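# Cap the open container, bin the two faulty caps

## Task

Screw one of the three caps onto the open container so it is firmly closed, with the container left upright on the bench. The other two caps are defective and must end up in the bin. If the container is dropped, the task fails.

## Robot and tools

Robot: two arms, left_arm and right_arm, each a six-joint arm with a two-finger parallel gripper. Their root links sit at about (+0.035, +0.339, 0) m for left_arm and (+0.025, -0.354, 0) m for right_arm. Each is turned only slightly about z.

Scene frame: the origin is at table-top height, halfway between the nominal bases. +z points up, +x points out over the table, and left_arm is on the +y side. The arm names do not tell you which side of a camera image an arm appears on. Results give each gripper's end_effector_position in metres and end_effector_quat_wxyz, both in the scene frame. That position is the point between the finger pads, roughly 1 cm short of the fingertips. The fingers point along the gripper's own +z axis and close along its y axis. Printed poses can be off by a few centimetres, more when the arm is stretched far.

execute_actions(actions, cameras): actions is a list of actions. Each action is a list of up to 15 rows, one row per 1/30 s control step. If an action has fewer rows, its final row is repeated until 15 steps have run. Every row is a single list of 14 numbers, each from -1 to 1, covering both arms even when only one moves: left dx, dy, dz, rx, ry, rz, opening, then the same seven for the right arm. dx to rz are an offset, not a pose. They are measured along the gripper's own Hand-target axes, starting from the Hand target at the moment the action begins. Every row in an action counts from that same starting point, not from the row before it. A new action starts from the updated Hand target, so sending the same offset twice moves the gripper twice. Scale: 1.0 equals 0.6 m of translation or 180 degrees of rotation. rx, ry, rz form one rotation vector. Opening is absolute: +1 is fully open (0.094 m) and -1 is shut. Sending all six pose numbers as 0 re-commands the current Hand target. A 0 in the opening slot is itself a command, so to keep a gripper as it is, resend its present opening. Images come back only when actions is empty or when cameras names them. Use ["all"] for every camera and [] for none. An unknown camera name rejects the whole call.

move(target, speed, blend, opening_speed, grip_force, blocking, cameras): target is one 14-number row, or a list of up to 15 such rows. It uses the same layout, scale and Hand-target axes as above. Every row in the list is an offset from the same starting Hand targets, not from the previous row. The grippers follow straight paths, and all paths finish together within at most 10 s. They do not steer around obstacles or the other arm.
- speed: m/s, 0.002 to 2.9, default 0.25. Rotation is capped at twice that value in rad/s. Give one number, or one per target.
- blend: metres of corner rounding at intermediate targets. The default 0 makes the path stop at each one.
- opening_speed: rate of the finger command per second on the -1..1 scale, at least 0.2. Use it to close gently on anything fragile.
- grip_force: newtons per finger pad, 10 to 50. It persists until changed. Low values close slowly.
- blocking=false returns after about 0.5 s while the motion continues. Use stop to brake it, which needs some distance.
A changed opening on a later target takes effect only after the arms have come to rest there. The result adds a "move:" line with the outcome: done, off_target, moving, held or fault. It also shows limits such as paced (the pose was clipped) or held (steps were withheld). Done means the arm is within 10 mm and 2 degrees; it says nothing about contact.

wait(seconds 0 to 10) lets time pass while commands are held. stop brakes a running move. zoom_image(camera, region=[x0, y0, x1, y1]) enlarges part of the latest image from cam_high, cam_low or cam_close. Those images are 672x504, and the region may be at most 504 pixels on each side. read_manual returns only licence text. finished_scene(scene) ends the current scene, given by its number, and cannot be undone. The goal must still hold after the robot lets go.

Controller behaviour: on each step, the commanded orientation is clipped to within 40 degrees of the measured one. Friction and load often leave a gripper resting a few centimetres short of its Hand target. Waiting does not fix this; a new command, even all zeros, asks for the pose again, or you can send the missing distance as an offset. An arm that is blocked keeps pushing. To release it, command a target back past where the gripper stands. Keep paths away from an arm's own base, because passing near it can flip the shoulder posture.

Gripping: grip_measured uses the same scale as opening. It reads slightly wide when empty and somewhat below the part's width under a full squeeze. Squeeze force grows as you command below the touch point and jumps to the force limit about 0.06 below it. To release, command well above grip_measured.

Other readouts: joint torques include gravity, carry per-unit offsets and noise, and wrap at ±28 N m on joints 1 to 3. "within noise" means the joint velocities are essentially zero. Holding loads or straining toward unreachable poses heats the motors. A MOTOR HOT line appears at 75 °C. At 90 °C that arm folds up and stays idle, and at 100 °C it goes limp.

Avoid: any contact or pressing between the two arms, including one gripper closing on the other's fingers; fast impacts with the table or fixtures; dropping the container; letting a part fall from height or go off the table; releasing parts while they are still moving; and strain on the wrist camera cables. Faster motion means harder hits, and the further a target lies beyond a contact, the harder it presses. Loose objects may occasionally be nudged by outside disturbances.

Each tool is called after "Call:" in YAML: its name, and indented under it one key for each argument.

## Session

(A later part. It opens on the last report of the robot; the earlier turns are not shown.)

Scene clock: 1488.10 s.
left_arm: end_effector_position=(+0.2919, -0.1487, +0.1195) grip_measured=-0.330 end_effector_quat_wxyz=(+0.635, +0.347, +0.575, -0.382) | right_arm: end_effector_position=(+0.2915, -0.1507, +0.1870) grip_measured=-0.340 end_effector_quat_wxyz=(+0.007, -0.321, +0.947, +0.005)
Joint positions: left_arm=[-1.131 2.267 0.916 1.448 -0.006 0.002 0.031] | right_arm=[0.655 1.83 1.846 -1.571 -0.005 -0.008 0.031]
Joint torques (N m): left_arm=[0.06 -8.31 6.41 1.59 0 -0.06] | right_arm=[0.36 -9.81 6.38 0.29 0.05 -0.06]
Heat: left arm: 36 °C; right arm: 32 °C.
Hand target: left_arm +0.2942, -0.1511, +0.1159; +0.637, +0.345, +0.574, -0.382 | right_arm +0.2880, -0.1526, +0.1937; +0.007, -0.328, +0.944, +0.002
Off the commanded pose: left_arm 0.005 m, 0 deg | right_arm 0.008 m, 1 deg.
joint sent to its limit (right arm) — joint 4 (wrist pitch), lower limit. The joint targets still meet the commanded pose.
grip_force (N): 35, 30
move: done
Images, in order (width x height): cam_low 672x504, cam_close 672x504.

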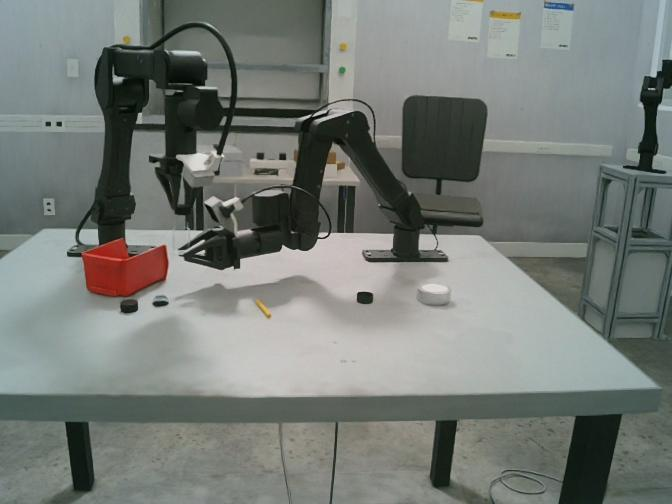

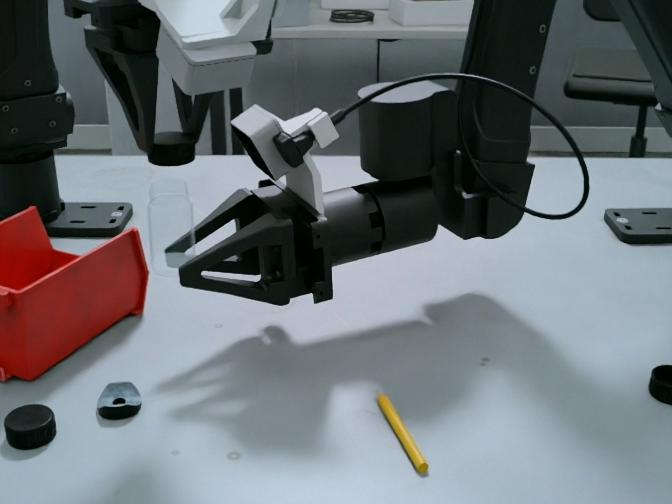

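Call:
move:
  target:
    - [0,0,0,0,0,0,-0.45,0.0047,-0.0033,0,0,0,0,-0.45]
    - [0,0,0,0,0,0,-0.45,0.0047,-0.0033,0.022,0,0,0,-0.45]
  speed: [0.05,0.05]
  cameras: ["cam_close","cam_low"]

Call:
zoom_image:
  camera: "cam_close"
  region: [130, 120, 210, 220]

Call:
zoom_image:
  camera: "cam_low"
  region: [150, 180, 230, 260]

Scene clock: 1499.77 s.
left_arm: end_effector_position=(+0.2919, -0.1487, +0.1195) grip_measured=-0.330 end_effector_quat_wxyz=(+0.635, +0.347, +0.575, -0.382) | right_arm: end_effector_position=(+0.2861, -0.1548, +0.1749) grip_measured=-0.340 end_effector_quat_wxyz=(-0.009, -0.324, +0.946, +0.000)
Joint positions: left_arm=[-1.131 2.267 0.916 1.448 -0.006 0.002 0.031] | right_arm=[0.655 1.826 1.791 -1.554 -0.005 -0.015 0.031]
Joint torques (N m): left_arm=[0.08 -8.23 6.39 1.58 -0.06 -0.07] | right_arm=[-0.12 -10.43 5.3 0.47 0.06 -0.09]
Heat: left arm: 36 °C; right arm: 33 °C.
Hand target: left_arm +0.2942, -0.1511, +0.1159; +0.637, +0.345, +0.574, -0.382 | right_arm +0.2872, -0.1558, +0.1804; +0.007, -0.328, +0.945, +0.002
Off the commanded pose: left_arm 0.005 m, 0 deg | right_arm 0.006 m, 2 deg.
grip_force (N): 35, 30
move: done
Images, in order (width x height): cam_low 672x504, cam_close 672x504.

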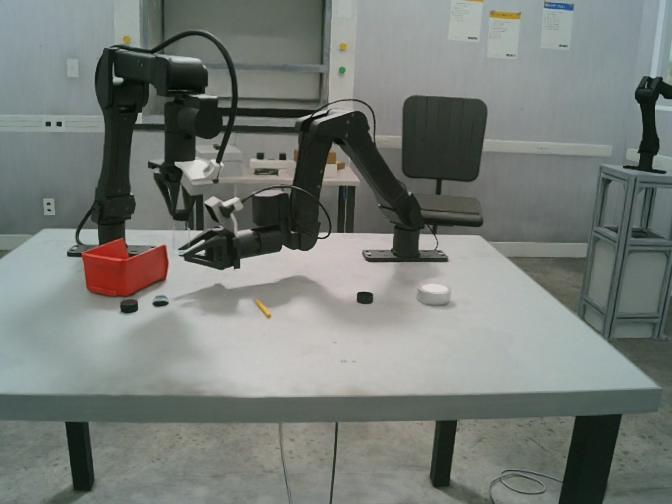

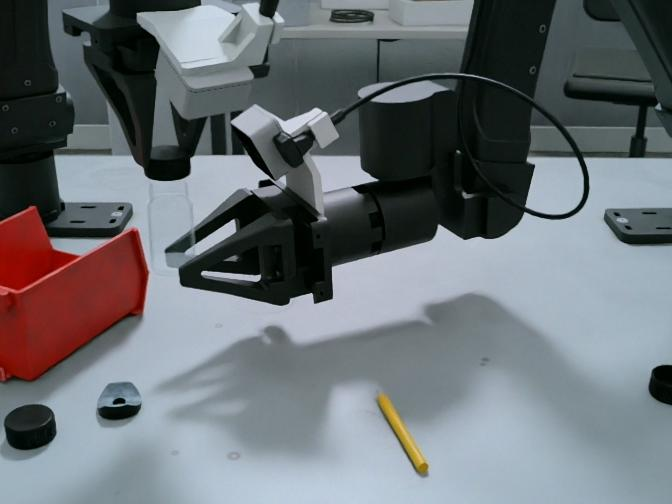

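Scaled by 5.040 from the camera's 672x504 image, which has a finer 960x720 frame.

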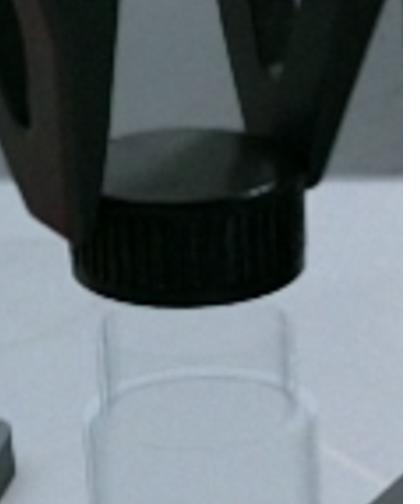

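Scaled by 6.300 from the camera's 672x504 image, which has a finer 960x720 frame.

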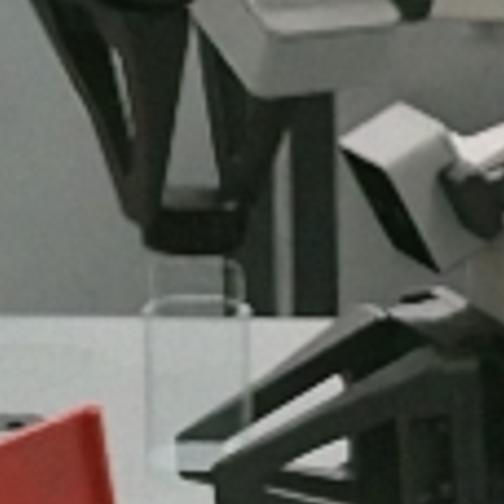

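Call:
move:
  target: [0,0,0,0,0,0,-0.45,-0.0057,-0.0035,0.004,0,0,0,-0.45]
  speed: 0.05

Scene clock: 1507.63 s.
left_arm: end_effector_position=(+0.2919, -0.1487, +0.1195) grip_measured=-0.330 end_effector_quat_wxyz=(+0.635, +0.347, +0.575, -0.382) | right_arm: end_effector_position=(+0.2875, -0.1538, +0.1749) grip_measured=-0.340 end_effector_quat_wxyz=(-0.006, -0.327, +0.945, +0.001)
Joint positions: left_arm=[-1.131 2.267 0.916 1.448 -0.006 0.002 0.031] | right_arm=[0.655 1.826 1.791 -1.547 -0.005 -0.021 0.031]
Joint torques (N m): left_arm=[0.14 -8.27 6.37 1.56 0.01 -0.06] | right_arm=[-0.58 -9.48 5.82 0.52 0.05 -0.14]
Heat: left arm: 36 °C; right arm: 32 °C.
Hand target: left_arm +0.2942, -0.1511, +0.1159; +0.637, +0.345, +0.574, -0.382 | right_arm +0.2912, -0.1553, +0.1781; +0.007, -0.328, +0.944, +0.002
Off the commanded pose: left_arm 0.005 m, 0 deg | right_arm 0.005 m, 2 deg.
grip_force (N): 35, 30
move: done

Call:
move:
  target: [0,0,0,0,0,0,-0.45,-0.009,-0.0045,0.003,0,0,0,-0.45]
  speed: 0.05

Scene clock: 1511.03 s.
left_arm: end_effector_position=(+0.2919, -0.1487, +0.1195) grip_measured=-0.330 end_effector_quat_wxyz=(+0.635, +0.347, +0.575, -0.382) | right_arm: end_effector_position=(+0.2887, -0.1546, +0.1749) grip_measured=-0.340 end_effector_quat_wxyz=(-0.005, -0.328, +0.945, +0.001)
Joint positions: left_arm=[-1.131 2.267 0.916 1.448 -0.006 0.002 0.031] | right_arm=[0.651 1.826 1.791 -1.545 -0.005 -0.028 0.031]
Joint torques (N m): left_arm=[0.09 -8.21 6.48 1.58 -0.03 -0.07] | right_arm=[-0.88 -8.03 7.43 0.54 0.06 -0.03]
Heat: left arm: 36 °C; right arm: 32 °C.
Hand target: left_arm +0.2942, -0.1511, +0.1159; +0.637, +0.345, +0.574, -0.382 | right_arm +0.2972, -0.1542, +0.1764; +0.007, -0.328, +0.945, +0.002
Off the commanded pose: left_arm 0.005 m, 0 deg | right_arm 0.009 m, 1 deg.
grip_force (N): 35, 30
move: done

Call:
move:
  target: [0,0,0,0,0,0,-0.45,-0.005,-0.0015,0.005,0,0,0,-0.45]
  speed: 0.05
  cameras: ["cam_close","cam_low"]

Call:
zoom_image:
  camera: "cam_close"
  region: [130, 120, 210, 220]

Call:
zoom_image:
  camera: "cam_low"
  region: [150, 180, 230, 260]

Scene clock: 1514.23 s.
left_arm: end_effector_position=(+0.2919, -0.1487, +0.1195) grip_measured=-0.330 end_effector_quat_wxyz=(+0.635, +0.347, +0.575, -0.382) | right_arm: end_effector_position=(+0.2913, -0.1542, +0.1748) grip_measured=-0.340 end_effector_quat_wxyz=(-0.001, -0.328, +0.945, +0.002)
Joint positions: left_arm=[-1.131 2.267 0.916 1.448 -0.006 0.002 0.031] | right_arm=[0.647 1.826 1.791 -1.536 -0.005 -0.031 0.031]
Joint torques (N m): left_arm=[0.13 -8.12 6.31 1.57 -0.02 -0.03] | right_arm=[-0.72 -7.32 7.46 0.49 0.06 -0.09]
Heat: left arm: 36 °C; right arm: 32 °C.
Hand target: left_arm +0.2942, -0.1511, +0.1159; +0.637, +0.345, +0.574, -0.382 | right_arm +0.3001, -0.1529, +0.1734; +0.007, -0.328, +0.945, +0.002
Off the commanded pose: left_arm 0.005 m, 0 deg | right_arm 0.009 m, 1 deg.
grip_force (N): 35, 30
move: done
Images, in order (width x height): cam_low 672x504, cam_close 672x504.

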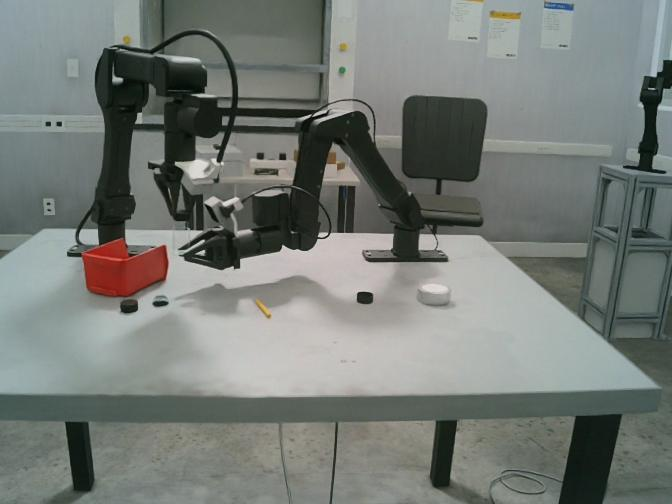

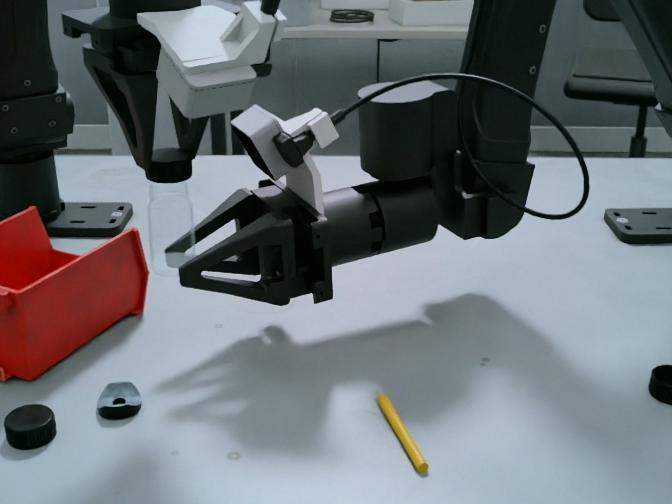

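Scaled by 5.040 from the camera's 672x504 image, which has a finer 960x720 frame.

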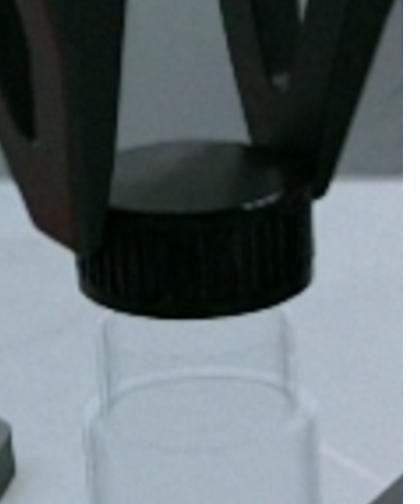

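Scaled by 6.300 from the camera's 672x504 image, which has a finer 960x720 frame.

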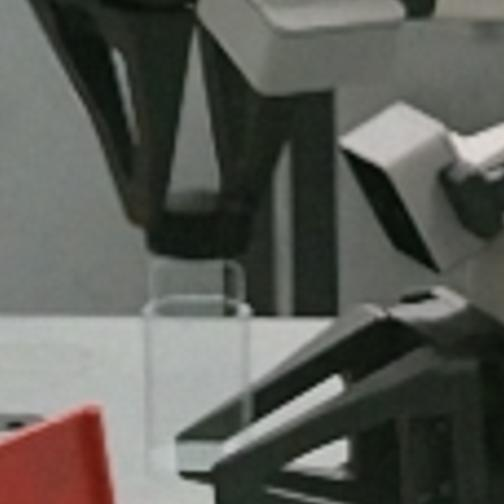

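Call:
move:
  target: [0,0,0,0,0,0,-0.45,0.001,-0.0008,0.01,0,0,0,-0.45]
  speed: 0.04

Scene clock: 1518.33 s.
left_arm: end_effector_position=(+0.2919, -0.1487, +0.1195) grip_measured=-0.330 end_effector_quat_wxyz=(+0.635, +0.347, +0.575, -0.382) | right_arm: end_effector_position=(+0.2955, -0.1511, +0.1735) grip_measured=-0.340 end_effector_quat_wxyz=(+0.009, -0.329, +0.944, +0.005)
Joint positions: left_arm=[-1.131 2.267 0.916 1.448 -0.006 0.002 0.031] | right_arm=[0.647 1.826 1.785 -1.51 -0.005 -0.032 0.031]
Joint torques (N m): left_arm=[0.14 -8.28 6.38 1.54 -0.01 -0.03] | right_arm=[-0.8 -7.77 5.31 0.57 0.06 -0.07]
Heat: left arm: 36 °C; right arm: 31 °C.
Hand target: left_arm +0.2942, -0.1511, +0.1159; +0.637, +0.345, +0.574, -0.382 | right_arm +0.3000, -0.1536, +0.1675; +0.007, -0.328, +0.945, +0.002
Off the commanded pose: left_arm 0.005 m, 0 deg | right_arm 0.008 m, 0 deg.
grip_force (N): 35, 30
move: done

Call:
move:
  target: [0,0,0,0,0,0,-0.45,0.0103,0.0018,0.006,0,0,0,-0.45]
  speed: 0.04
  cameras: ["cam_close","cam_low"]

Call:
zoom_image:
  camera: "cam_close"
  region: [130, 120, 210, 220]

Call:
zoom_image:
  camera: "cam_low"
  region: [150, 180, 230, 260]

Scene clock: 1523.40 s.
left_arm: end_effector_position=(+0.2921, -0.1490, +0.1158) grip_measured=-0.330 end_effector_quat_wxyz=(+0.630, +0.350, +0.580, -0.379) | right_arm: end_effector_position=(+0.2932, -0.1528, +0.1625) grip_measured=-0.340 end_effector_quat_wxyz=(-0.001, -0.329, +0.944, +0.003)
Joint positions: left_arm=[-1.131 2.267 0.916 1.433 -0.006 0.002 0.031] | right_arm=[0.647 1.826 1.741 -1.486 -0.005 -0.032 0.031]
Joint torques (N m): left_arm=[0.16 -8.2 6.39 1.7 -0.02 0.01] | right_arm=[-0.64 -9.8 4.89 0.52 0.06 -0.05]
Heat: left arm: 36 °C; right arm: 31 °C.
Hand target: left_arm +0.2942, -0.1511, +0.1159; +0.637, +0.345, +0.574, -0.382 | right_arm +0.2945, -0.1566, +0.1638; +0.007, -0.328, +0.945, +0.002
Off the commanded pose: left_arm 0.003 m, 1 deg | right_arm 0.004 m, 1 deg.
grip_force (N): 35, 30
move: done
Images, in order (width x height): cam_low 672x504, cam_close 672x504.

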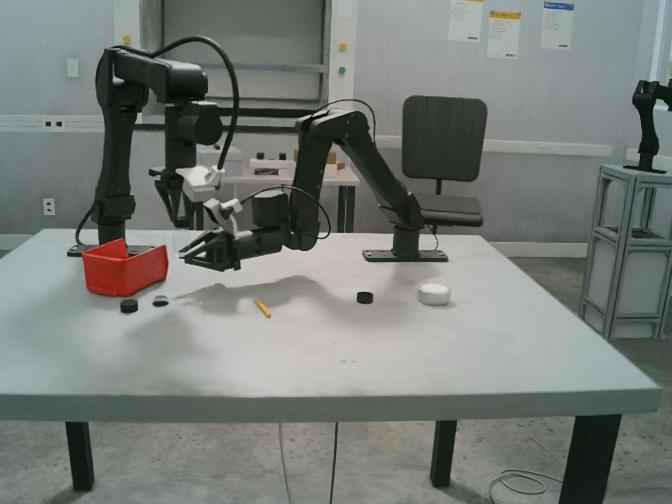

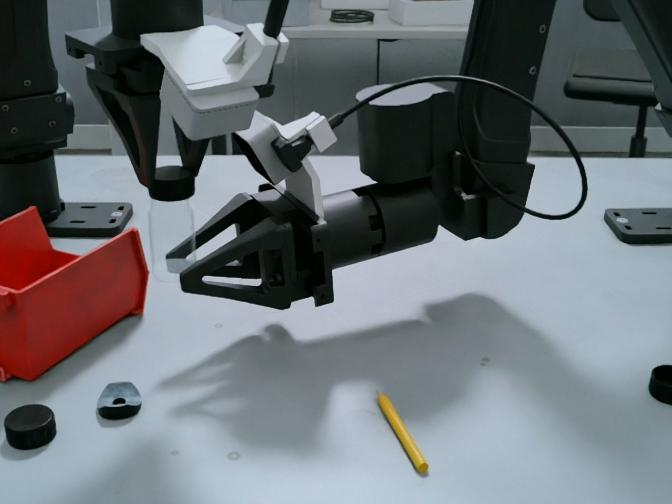

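Scaled by 5.040 from the camera's 672x504 image, which has a finer 960x720 frame.

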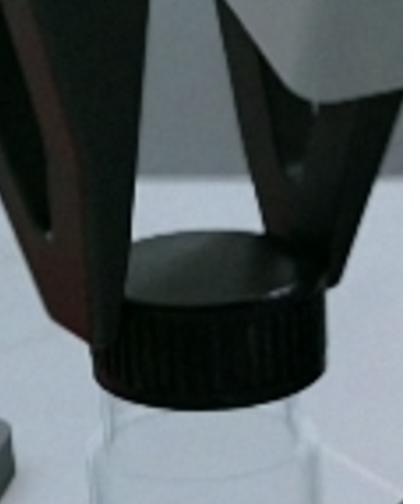

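Scaled by 6.300 from the camera's 672x504 image, which has a finer 960x720 frame.

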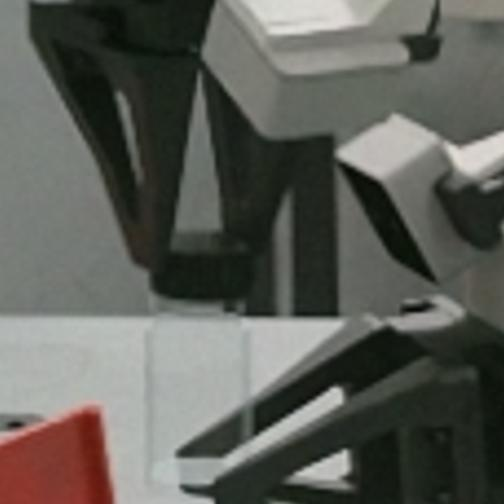

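Call:
move:
  target: [0,0,0,0,0,0,-0.45,0,-0.006,0,0,0,0,-0.45]
  speed: 0.03
  cameras: ["cam_close","cam_low"]

Call:
zoom_image:
  camera: "cam_close"
  region: [130, 120, 210, 220]

Call:
zoom_image:
  camera: "cam_low"
  region: [150, 180, 230, 260]

Scene clock: 1529.63 s.
left_arm: end_effector_position=(+0.2921, -0.1490, +0.1155) grip_measured=-0.330 end_effector_quat_wxyz=(+0.630, +0.350, +0.580, -0.379) | right_arm: end_effector_position=(+0.2946, -0.1547, +0.1625) grip_measured=-0.340 end_effector_quat_wxyz=(-0.001, -0.329, +0.944, +0.003)
Joint positions: left_arm=[-1.131 2.267 0.916 1.432 -0.006 0.002 0.031] | right_arm=[0.64 1.826 1.741 -1.486 -0.005 -0.04 0.031]
Joint torques (N m): left_arm=[0.12 -8.13 6.32 1.7 -0.01 -0.07] | right_arm=[-0.94 -9.77 4.94 0.51 0.06 -0.07]
Heat: left arm: 36 °C; right arm: 31 °C.
Hand target: left_arm +0.2942, -0.1511, +0.1159; +0.637, +0.345, +0.574, -0.382 | right_arm +0.2967, -0.1594, +0.1638; +0.007, -0.329, +0.944, +0.002
Off the commanded pose: left_arm 0.003 m, 1 deg | right_arm 0.005 m, 1 deg.
grip_force (N): 35, 30
move: done
Images, in order (width x height): cam_low 672x504, cam_close 672x504.

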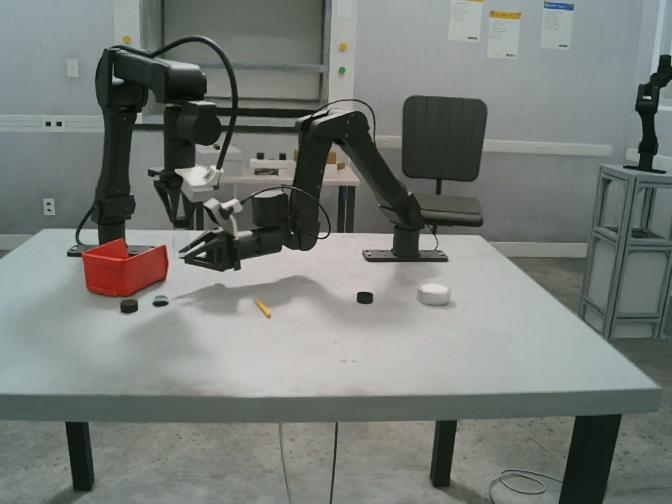

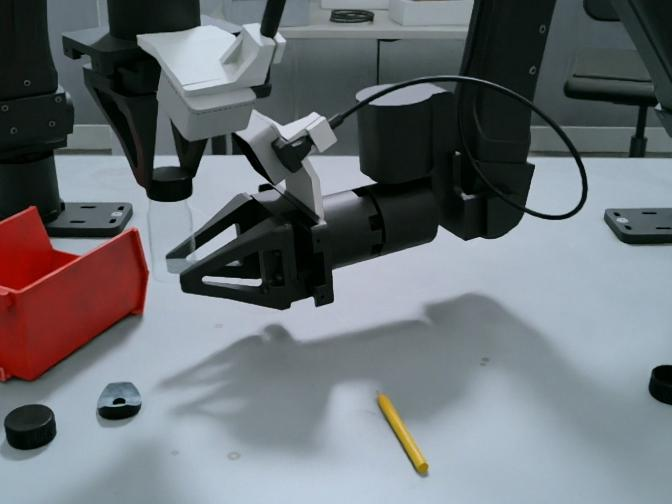

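Scaled by 5.040 from the camera's 672x504 image, which has a finer 960x720 frame.

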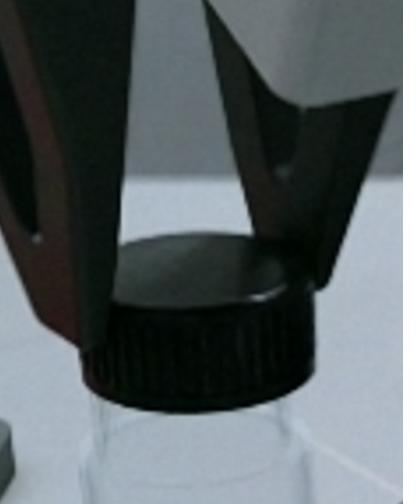

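Scaled by 6.300 from the camera's 672x504 image, which has a finer 960x720 frame.

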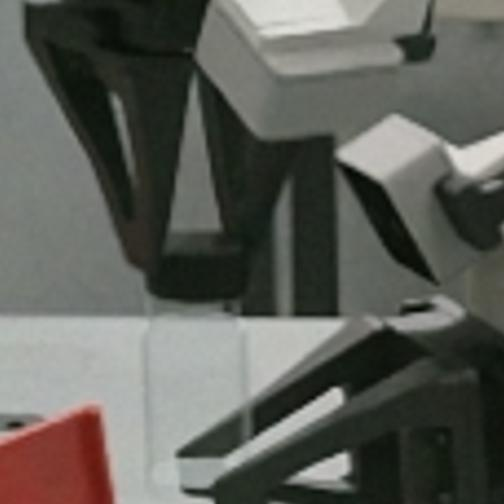

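Call:
zoom_image:
  camera: "cam_close"
  region: [140, 160, 200, 220]

Scaled by 8.400 from the camera's 672x504 image, which has a finer 960x720 frame.

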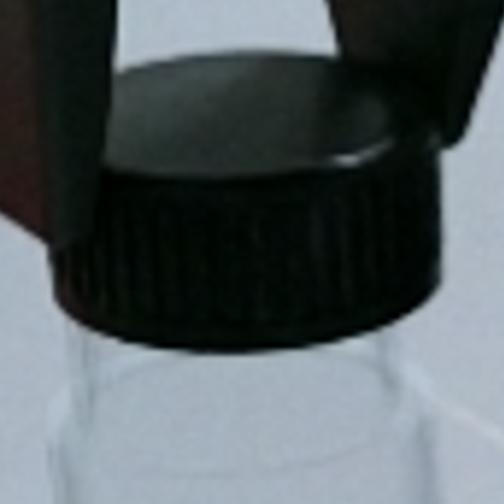

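Call:
move:
  target: [0.0083,0,0,0,0.0064,0,-0.45,0,0,0,0,0,0,-0.45]
  speed: 0.04

Call:
move:
  target: [0,0,0,0,0,0,-0.45,0.0085,0.002,-0.002,0,0,0,-0.45]
  speed: 0.04
  cameras: ["cam_close","cam_low"]

Call:
zoom_image:
  camera: "cam_close"
  region: [140, 160, 200, 220]

Call:
zoom_image:
  camera: "cam_low"
  region: [150, 180, 230, 260]

Scene clock: 1550.93 s.
left_arm: end_effector_position=(+0.2921, -0.1490, +0.1151) grip_measured=-0.330 end_effector_quat_wxyz=(+0.630, +0.350, +0.581, -0.378) | right_arm: end_effector_position=(+0.2946, -0.1547, +0.1625) grip_measured=-0.340 end_effector_quat_wxyz=(-0.001, -0.329, +0.944, +0.003)
Joint positions: left_arm=[-1.131 2.267 0.916 1.43 -0.006 0.002 0.031] | right_arm=[0.64 1.826 1.741 -1.486 -0.005 -0.04 0.031]
Joint torques (N m): left_arm=[0.25 -8.2 6.45 1.54 -0.04 -0.03] | right_arm=[-0.96 -9.74 4.96 0.52 0.06 -0.07]
Heat: left arm: 35 °C; right arm: 31 °C.
Hand target: left_arm +0.2945, -0.1516, +0.1110; +0.631, +0.349, +0.581, -0.378 | right_arm +0.2967, -0.1594, +0.1638; +0.007, -0.328, +0.944, +0.002
Off the commanded pose: left_arm 0.005 m, 0 deg | right_arm 0.005 m, 1 deg.
grip_force (N): 35, 30
move: done

Scene clock: 1551.67 s.
left_arm: end_effector_position=(+0.2921, -0.1491, +0.1135) grip_measured=-0.330 end_effector_quat_wxyz=(+0.628, +0.352, +0.583, -0.377) | right_arm: end_effector_position=(+0.2923, -0.1563, +0.1612) grip_measured=-0.340 end_effector_quat_wxyz=(+0.000, -0.329, +0.944, +0.003)
Joint positions: left_arm=[-1.131 2.267 0.916 1.424 -0.006 0.002 0.031] | right_arm=[0.64 1.813 1.719 -1.476 -0.005 -0.04 0.031]
Joint torques (N m): left_arm=[0.14 -8.18 6.34 1.62 0.02 -0.03] | right_arm=[-0.69 -10.21 5.05 0.43 0.05 -0.04]
Heat: left arm: 35 °C; right arm: 31 °C.
Hand target: left_arm +0.2945, -0.1516, +0.1109; +0.631, +0.349, +0.581, -0.378 | right_arm +0.2920, -0.1616, +0.1649; +0.007, -0.328, +0.944, +0.002
Off the commanded pose: left_arm 0.004 m, 1 deg | right_arm 0.006 m, 1 deg.
grip_force (N): 35, 30
move: done
Images, in order (width x height): cam_low 672x504, cam_close 672x504.

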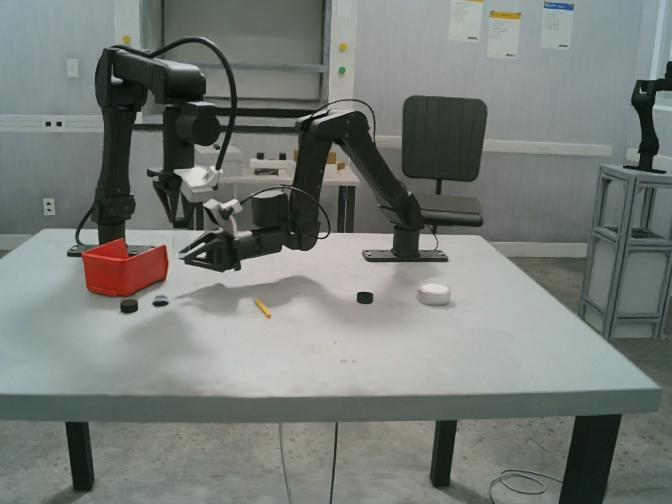

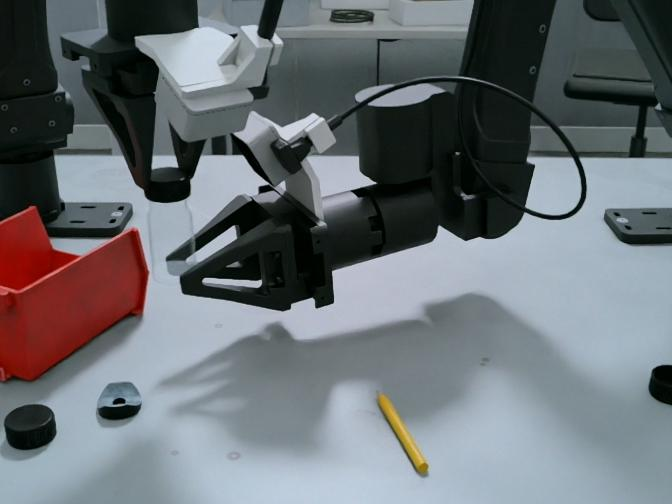

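Scaled by 8.400 from the camera's 672x504 image, which has a finer 960x720 frame.

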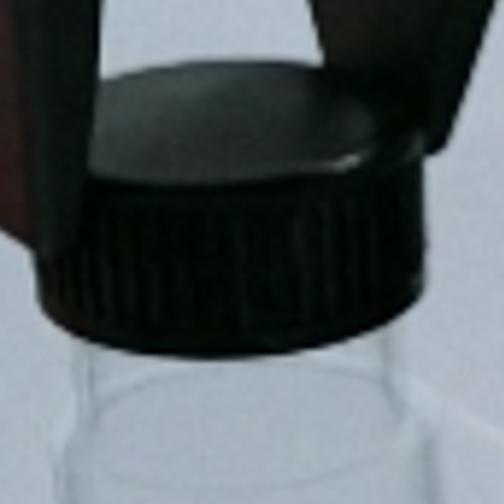

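Scaled by 6.300 from the camera's 672x504 image, which has a finer 960x720 frame.

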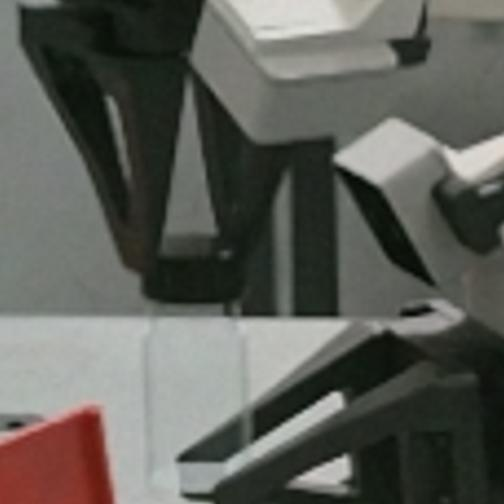

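Call:
move:
  target: [-0.0125,0,0,0,-0.0096,0,-0.45,0,0,0,0,0,0,-0.45]
  speed: 0.04

Call:
move:
  target: [0,0,0,0,0,0,-0.45,0,0,0,0,0,0.6,-0.45]
  speed: 0.4
  cameras: ["cam_close","cam_low"]

Call:
zoom_image:
  camera: "cam_close"
  region: [140, 160, 200, 220]

Call:
zoom_image:
  camera: "cam_low"
  region: [150, 180, 230, 260]

Scene clock: 1567.70 s.
left_arm: end_effector_position=(+0.2921, -0.1491, +0.1139) grip_measured=-0.330 end_effector_quat_wxyz=(+0.628, +0.351, +0.582, -0.378) | right_arm: end_effector_position=(+0.2923, -0.1563, +0.1612) grip_measured=-0.340 end_effector_quat_wxyz=(+0.000, -0.329, +0.944, +0.003)
Joint positions: left_arm=[-1.131 2.267 0.916 1.425 -0.006 0.002 0.031] | right_arm=[0.64 1.813 1.719 -1.476 -0.005 -0.04 0.031]
Joint torques (N m): left_arm=[0.08 -8.25 6.38 1.86 0 -0.01] | right_arm=[-0.72 -10.21 5.04 0.43 0.05 -0.06]
Heat: left arm: 36 °C; right arm: 34 °C.
Hand target: left_arm +0.2942, -0.1510, +0.1185; +0.640, +0.343, +0.571, -0.383 | right_arm +0.2920, -0.1616, +0.1649; +0.007, -0.328, +0.944, +0.002
Off the commanded pose: left_arm 0.005 m, 2 deg | right_arm 0.006 m, 1 deg.
grip_force (N): 35, 30
move: done

Scene clock: 1570.97 s.
left_arm: end_effector_position=(+0.2921, -0.1491, +0.1146) grip_measured=-0.330 end_effector_quat_wxyz=(+0.629, +0.351, +0.582, -0.378) | right_arm: end_effector_position=(+0.2915, -0.1554, +0.1617) grip_measured=-0.340 end_effector_quat_wxyz=(-0.006, +0.562, +0.827, +0.004)
Joint positions: left_arm=[-1.131 2.267 0.916 1.428 -0.006 0.002 0.031] | right_arm=[0.639 1.811 1.719 -1.476 -0.014 1.824 0.031]
Joint torques (N m): left_arm=[0.31 -8.23 6.46 1.85 -0.01 -0.02] | right_arm=[-0.62 -10.07 5.05 0.43 0.14 0.16]
Heat: left arm: 37 °C; right arm: 34 °C.
Hand target: left_arm +0.2942, -0.1510, +0.1184; +0.640, +0.343, +0.571, -0.383 | right_arm +0.2921, -0.1616, +0.1649; +0.003, +0.571, +0.821, +0.007
Off the commanded pose: left_arm 0.005 m, 2 deg | right_arm 0.007 m, 2 deg.
grip_force (N): 35, 30
move: done
Images, in order (width x height): cam_low 672x504, cam_close 672x504.

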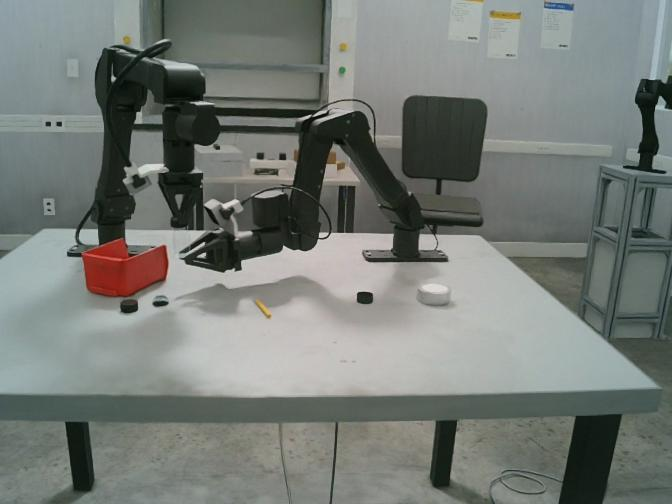

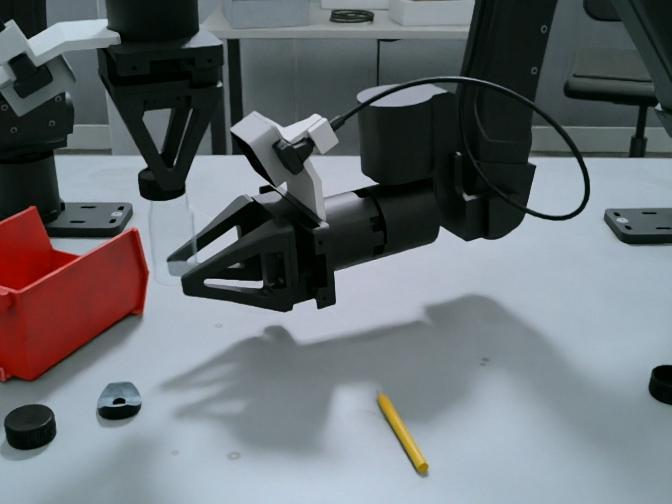

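Scaled by 8.400 from the camera's 672x504 image, which has a finer 960x720 frame.

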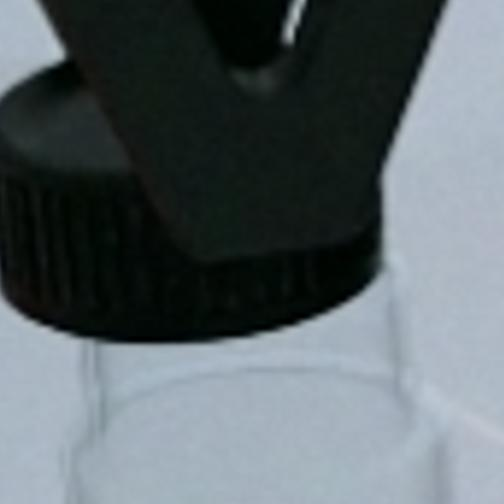

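Scaled by 6.300 from the camera's 672x504 image, which has a finer 960x720 frame.

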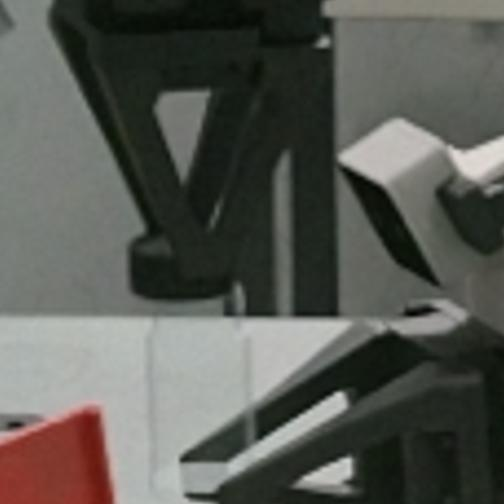

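Call:
move:
  target:
    - [0,0,0,0,0,0,-0.45,0,0,-0.0467,0,0,0,-0.45]
    - [0,0,0,0,0,0,-0.45,-0.0452,0.1575,-0.0467,0,0,0,-0.45]
    - [0,0,0,0,0,0,-0.45,-0.0452,0.1575,0.17,0,0,0,-0.45]
  speed: [0.08,0.15,0.12]
  blend: [0.005,0.02,0]
  cameras: ["cam_close"]

Scene clock: 1583.63 s.
left_arm: end_effector_position=(+0.2918, -0.1485, +0.1219) grip_measured=-0.330 end_effector_quat_wxyz=(+0.637, +0.345, +0.572, -0.383) | right_arm: end_effector_position=(+0.3905, -0.1487, +0.0675) grip_measured=-0.340 end_effector_quat_wxyz=(-0.002, +0.572, +0.820, +0.012)
Joint positions: left_arm=[-1.131 2.267 0.916 1.458 -0.006 0.002 0.031] | right_arm=[0.513 2.146 1.818 -1.223 -0.014 1.722 0.031]
Joint torques (N m): left_arm=[0.16 -8.25 6.53 1.55 -0.02 -0.02] | right_arm=[-0.43 -11.26 5.46 0.43 0.11 -0.05]
Heat: left arm: 37 °C; right arm: 33 °C.
Hand target: left_arm +0.2942, -0.1510, +0.1184; +0.640, +0.343, +0.571, -0.383 | right_arm +0.3913, -0.1534, +0.0642; +0.003, +0.571, +0.821, +0.007
Off the commanded pose: left_arm 0.005 m, 0 deg | right_arm 0.006 m, 1 deg.
grip_force (N): 35, 30
move: done
Images, in order (width x height): cam_close 672x504.

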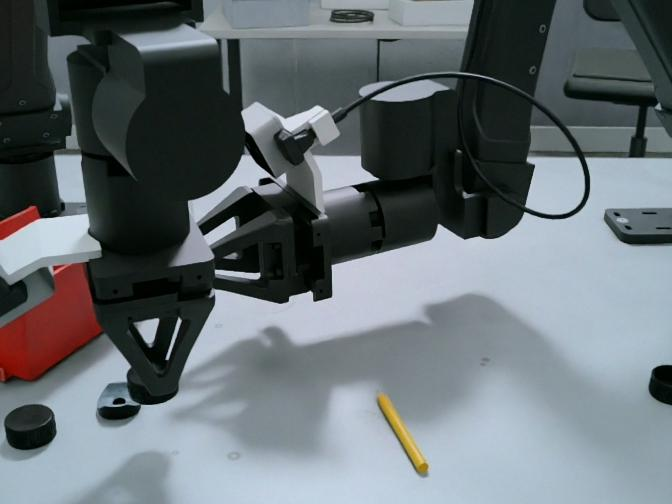

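Call:
move:
  target:
    - [0,0,0,0,0,0,-0.45,-0.0008,0.0262,0.01,0,0,0,-0.45]
    - [0,0,0,0,0,0,-0.45,-0.0008,0.0262,0.045,0,0,0,-0.45]
  speed: [0.08,0.08]
  cameras: ["cam_close"]

Call:
zoom_image:
  camera: "cam_close"
  region: [90, 320, 230, 440]

Scene clock: 1591.37 s.
left_arm: end_effector_position=(+0.2918, -0.1485, +0.1219) grip_measured=-0.330 end_effector_quat_wxyz=(+0.637, +0.345, +0.572, -0.383) | right_arm: end_effector_position=(+0.4055, -0.1404, +0.0494) grip_measured=-0.340 end_effector_quat_wxyz=(+0.002, +0.570, +0.822, +0.021)
Joint positions: left_arm=[-1.131 2.267 0.916 1.458 -0.006 0.002 0.031] | right_arm=[0.513 2.206 1.841 -1.166 -0.014 1.716 0.031]
Joint torques (N m): left_arm=[0.14 -8.2 6.39 1.58 0 0] | right_arm=[-0.88 -10.25 5.55 0.51 0.12 -0.06]
Heat: left arm: 36 °C; right arm: 33 °C.
Hand target: left_arm +0.2942, -0.1510, +0.1184; +0.640, +0.343, +0.571, -0.383 | right_arm +0.4066, -0.1482, +0.0374; +0.003, +0.571, +0.821, +0.007
Off the commanded pose: left_arm 0.005 m, 0 deg | right_arm 0.014 m, 2 deg.
grip_force (N): 35, 30
move: off_target (right_arm)
Images, in order (width x height): cam_close 672x504.

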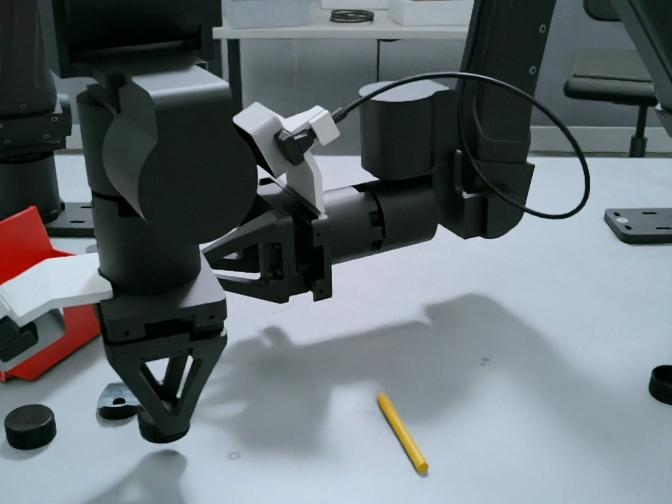

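Scaled by 3.600 from the camera's 672x504 image, which has a finer 960x720 frame.

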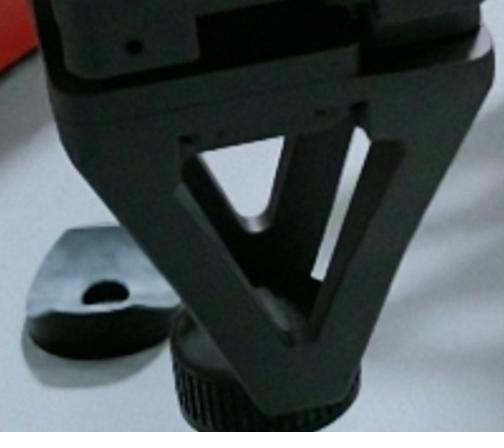

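Call:
move:
  target: [0,0,0,0,0,0,-0.45,0,0,0.03,0,0,0,-0.45]
  speed: 0.05
  cameras: ["cam_close"]

Call:
zoom_image:
  camera: "cam_close"
  region: [90, 350, 230, 470]

Scene clock: 1595.00 s.
left_arm: end_effector_position=(+0.2918, -0.1485, +0.1219) grip_measured=-0.330 end_effector_quat_wxyz=(+0.637, +0.345, +0.572, -0.383) | right_arm: end_effector_position=(+0.4064, -0.1400, +0.0325) grip_measured=-0.340 end_effector_quat_wxyz=(+0.003, +0.570, +0.822, +0.022)
Joint positions: left_arm=[-1.131 2.267 0.916 1.458 -0.006 0.002 0.031] | right_arm=[0.513 2.219 1.795 -1.104 -0.014 1.716 0.031]
Joint torques (N m): left_arm=[0.13 -8.03 6.53 1.57 -0.03 -0.01] | right_arm=[-0.88 -10.13 5.42 0.53 0.12 -0.05]
Heat: left arm: 35 °C; right arm: 33 °C.
Hand target: left_arm +0.2942, -0.1510, +0.1184; +0.640, +0.343, +0.571, -0.383 | right_arm +0.4068, -0.1481, +0.0193; +0.003, +0.571, +0.821, +0.007
Off the commanded pose: left_arm 0.005 m, 0 deg | right_arm 0.015 m, 2 deg.
grip_force (N): 35, 30
move: off_target (right_arm)
Images, in order (width x height): cam_close 672x504.

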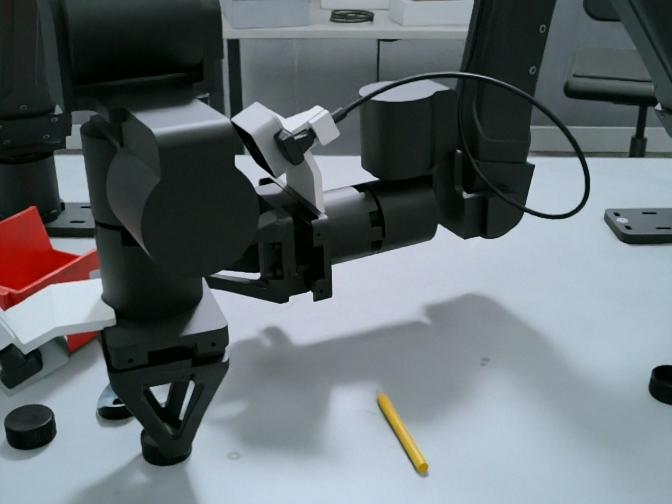

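Scaled by 3.600 from the camera's 672x504 image, which has a finer 960x720 frame.

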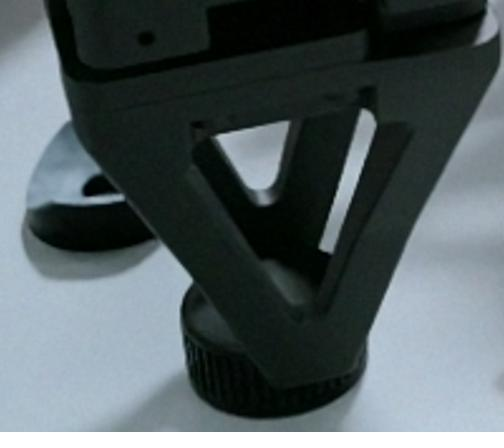

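Call:
move:
  target: [0,0,0,0,0,0,-0.45,0,0,0.003,0,0,0,0.0]
  speed: 0.05
  opening_speed: 0.5

Call:
move:
  target:
    - [0,0,0,0,0,0,-0.45,0,0,0,0,0,-0.5,0]
    - [0,0,0,0,0,0,-0.45,0,0,0,0,0,-0.5,-0.45]
    - [0,0,0,0,0,0,-0.45,0,0,0,0,0,-0.5,0]
  speed: [0.6,0.1,0.1]
  opening_speed: 0.5
  cameras: ["cam_close"]

Call:
zoom_image:
  camera: "cam_close"
  region: [90, 350, 230, 470]

Scene clock: 1603.93 s.
left_arm: end_effector_position=(+0.2918, -0.1485, +0.1219) grip_measured=-0.330 end_effector_quat_wxyz=(+0.637, +0.345, +0.572, -0.383) | right_arm: end_effector_position=(+0.4080, -0.1391, +0.0326) grip_measured=-0.002 end_effector_quat_wxyz=(+0.005, +0.570, +0.821, +0.025)
Joint positions: left_arm=[-1.131 2.267 0.916 1.458 -0.006 0.002 0.031] | right_arm=[0.513 2.219 1.795 -1.097 -0.014 1.716 0.047]
Joint torques (N m): left_arm=[0.1 -8.13 6.31 1.58 0 -0.03] | right_arm=[-0.87 -10.04 5.05 0.53 0.12 -0.06]
Heat: left arm: 35 °C; right arm: 32 °C.
Hand target: left_arm +0.2942, -0.1510, +0.1184; +0.640, +0.343, +0.571, -0.383 | right_arm +0.4068, -0.1480, +0.0175; +0.003, +0.571, +0.821, +0.007
Off the commanded pose: left_arm 0.005 m, 0 deg | right_arm 0.018 m, 2 deg.
grip_force (N): 35, 30
move: off_target (right_arm)

Scene clock: 1609.20 s.
left_arm: end_effector_position=(+0.2918, -0.1485, +0.1219) grip_measured=-0.330 end_effector_quat_wxyz=(+0.637, +0.345, +0.572, -0.383) | right_arm: end_effector_position=(+0.4080, -0.1392, +0.0326) grip_measured=-0.002 end_effector_quat_wxyz=(+0.021, -0.177, +0.984, +0.014)
Joint positions: left_arm=[-1.131 2.267 0.916 1.458 -0.006 0.002 0.031] | right_arm=[0.513 2.219 1.795 -1.097 -0.014 0.147 0.047]
Joint torques (N m): left_arm=[0.14 -8.08 6.53 1.58 -0.03 -0.04] | right_arm=[-0.87 -10.02 5.07 0.52 0.11 -0.07]
Heat: left arm: 34 °C; right arm: 32 °C.
Hand target: left_arm +0.2942, -0.1510, +0.1184; +0.640, +0.343, +0.571, -0.383 | right_arm +0.4068, -0.1480, +0.0175; +0.007, -0.177, +0.984, +0.003
Off the commanded pose: left_arm 0.005 m, 0 deg | right_arm 0.017 m, 2 deg.
grip_force (N): 35, 30
move: off_target (right_arm); target 2's new opening was sent with right_arm's hand 0.018 m and 2 deg from that target; target 3's new opening was sent with right_arm's hand 0.018 m and 2 deg from that target
Images, in order (width x height): cam_close 672x504.

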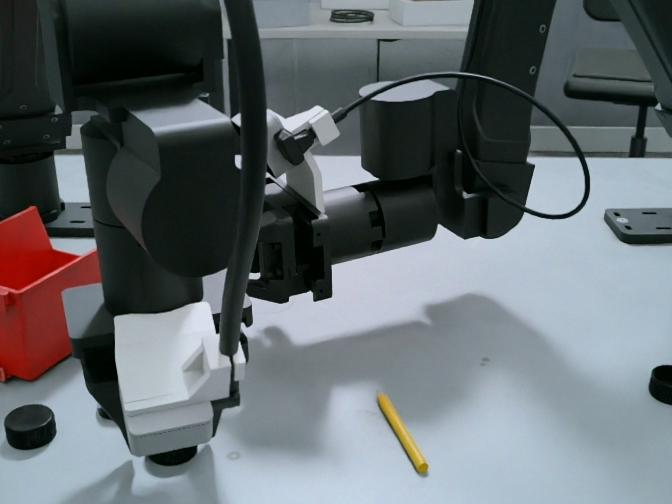

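Scaled by 3.600 from the camera's 672x504 image, which has a finer 960x720 frame.

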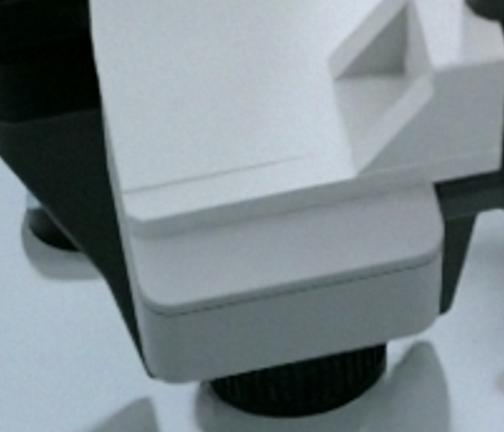

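Call:
move:
  target:
    - [0,0,0,0,0,0,-0.45,0,0,0.009,0,0,0.5,0]
    - [0,0,0,0,0,0,-0.45,0,0,0.009,0,0,0.5,-0.45]
  speed: [0.6,0.1]
  opening_speed: 0.5
  cameras: ["cam_close"]

Call:
zoom_image:
  camera: "cam_close"
  region: [90, 350, 230, 470]

Scene clock: 1615.83 s.
left_arm: end_effector_position=(+0.2918, -0.1485, +0.1219) grip_measured=-0.330 end_effector_quat_wxyz=(+0.637, +0.345, +0.572, -0.383) | right_arm: end_effector_position=(+0.4092, -0.1405, +0.0272) grip_measured=-0.335 end_effector_quat_wxyz=(+0.005, +0.563, +0.826, +0.025)
Joint positions: left_arm=[-1.131 2.267 0.916 1.458 -0.006 0.002 0.031] | right_arm=[0.509 2.225 1.783 -1.079 -0.014 1.696 0.031]
Joint torques (N m): left_arm=[0.18 -8.31 6.45 1.58 -0.02 -0.02] | right_arm=[-0.58 -10.09 5 0.53 0.1 0.15]
Heat: left arm: 34 °C; right arm: 32 °C.
Hand target: left_arm +0.2942, -0.1510, +0.1184; +0.640, +0.343, +0.571, -0.383 | right_arm +0.4069, -0.1480, +0.0122; +0.003, +0.571, +0.821, +0.007
Off the commanded pose: left_arm 0.005 m, 0 deg | right_arm 0.017 m, 2 deg.
grip_force (N): 35, 30
move: off_target (right_arm); target 2's new opening was sent with right_arm's hand 0.017 m and 2 deg from that target
Images, in order (width x height): cam_close 672x504.

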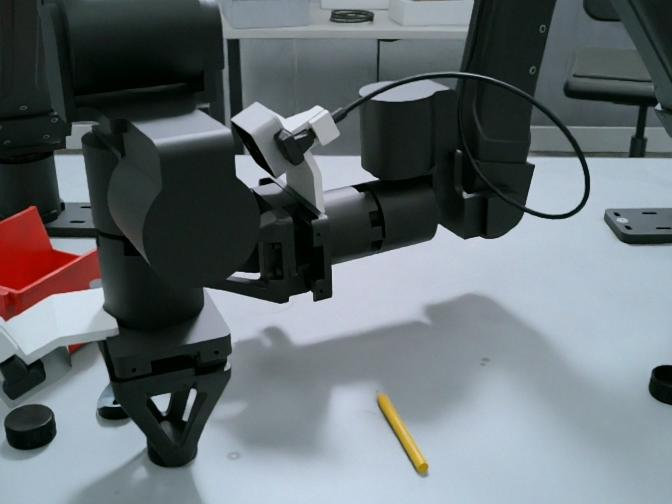

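Scaled by 3.600 from the camera's 672x504 image, which has a finer 960x720 frame.

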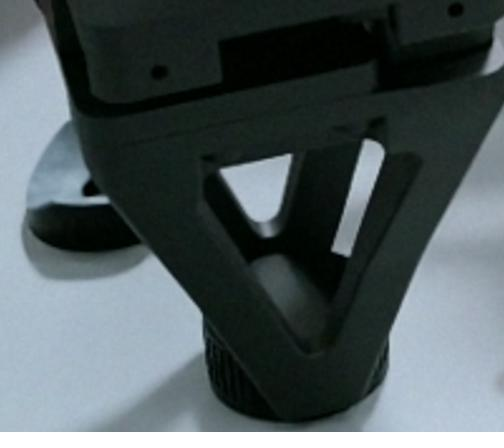

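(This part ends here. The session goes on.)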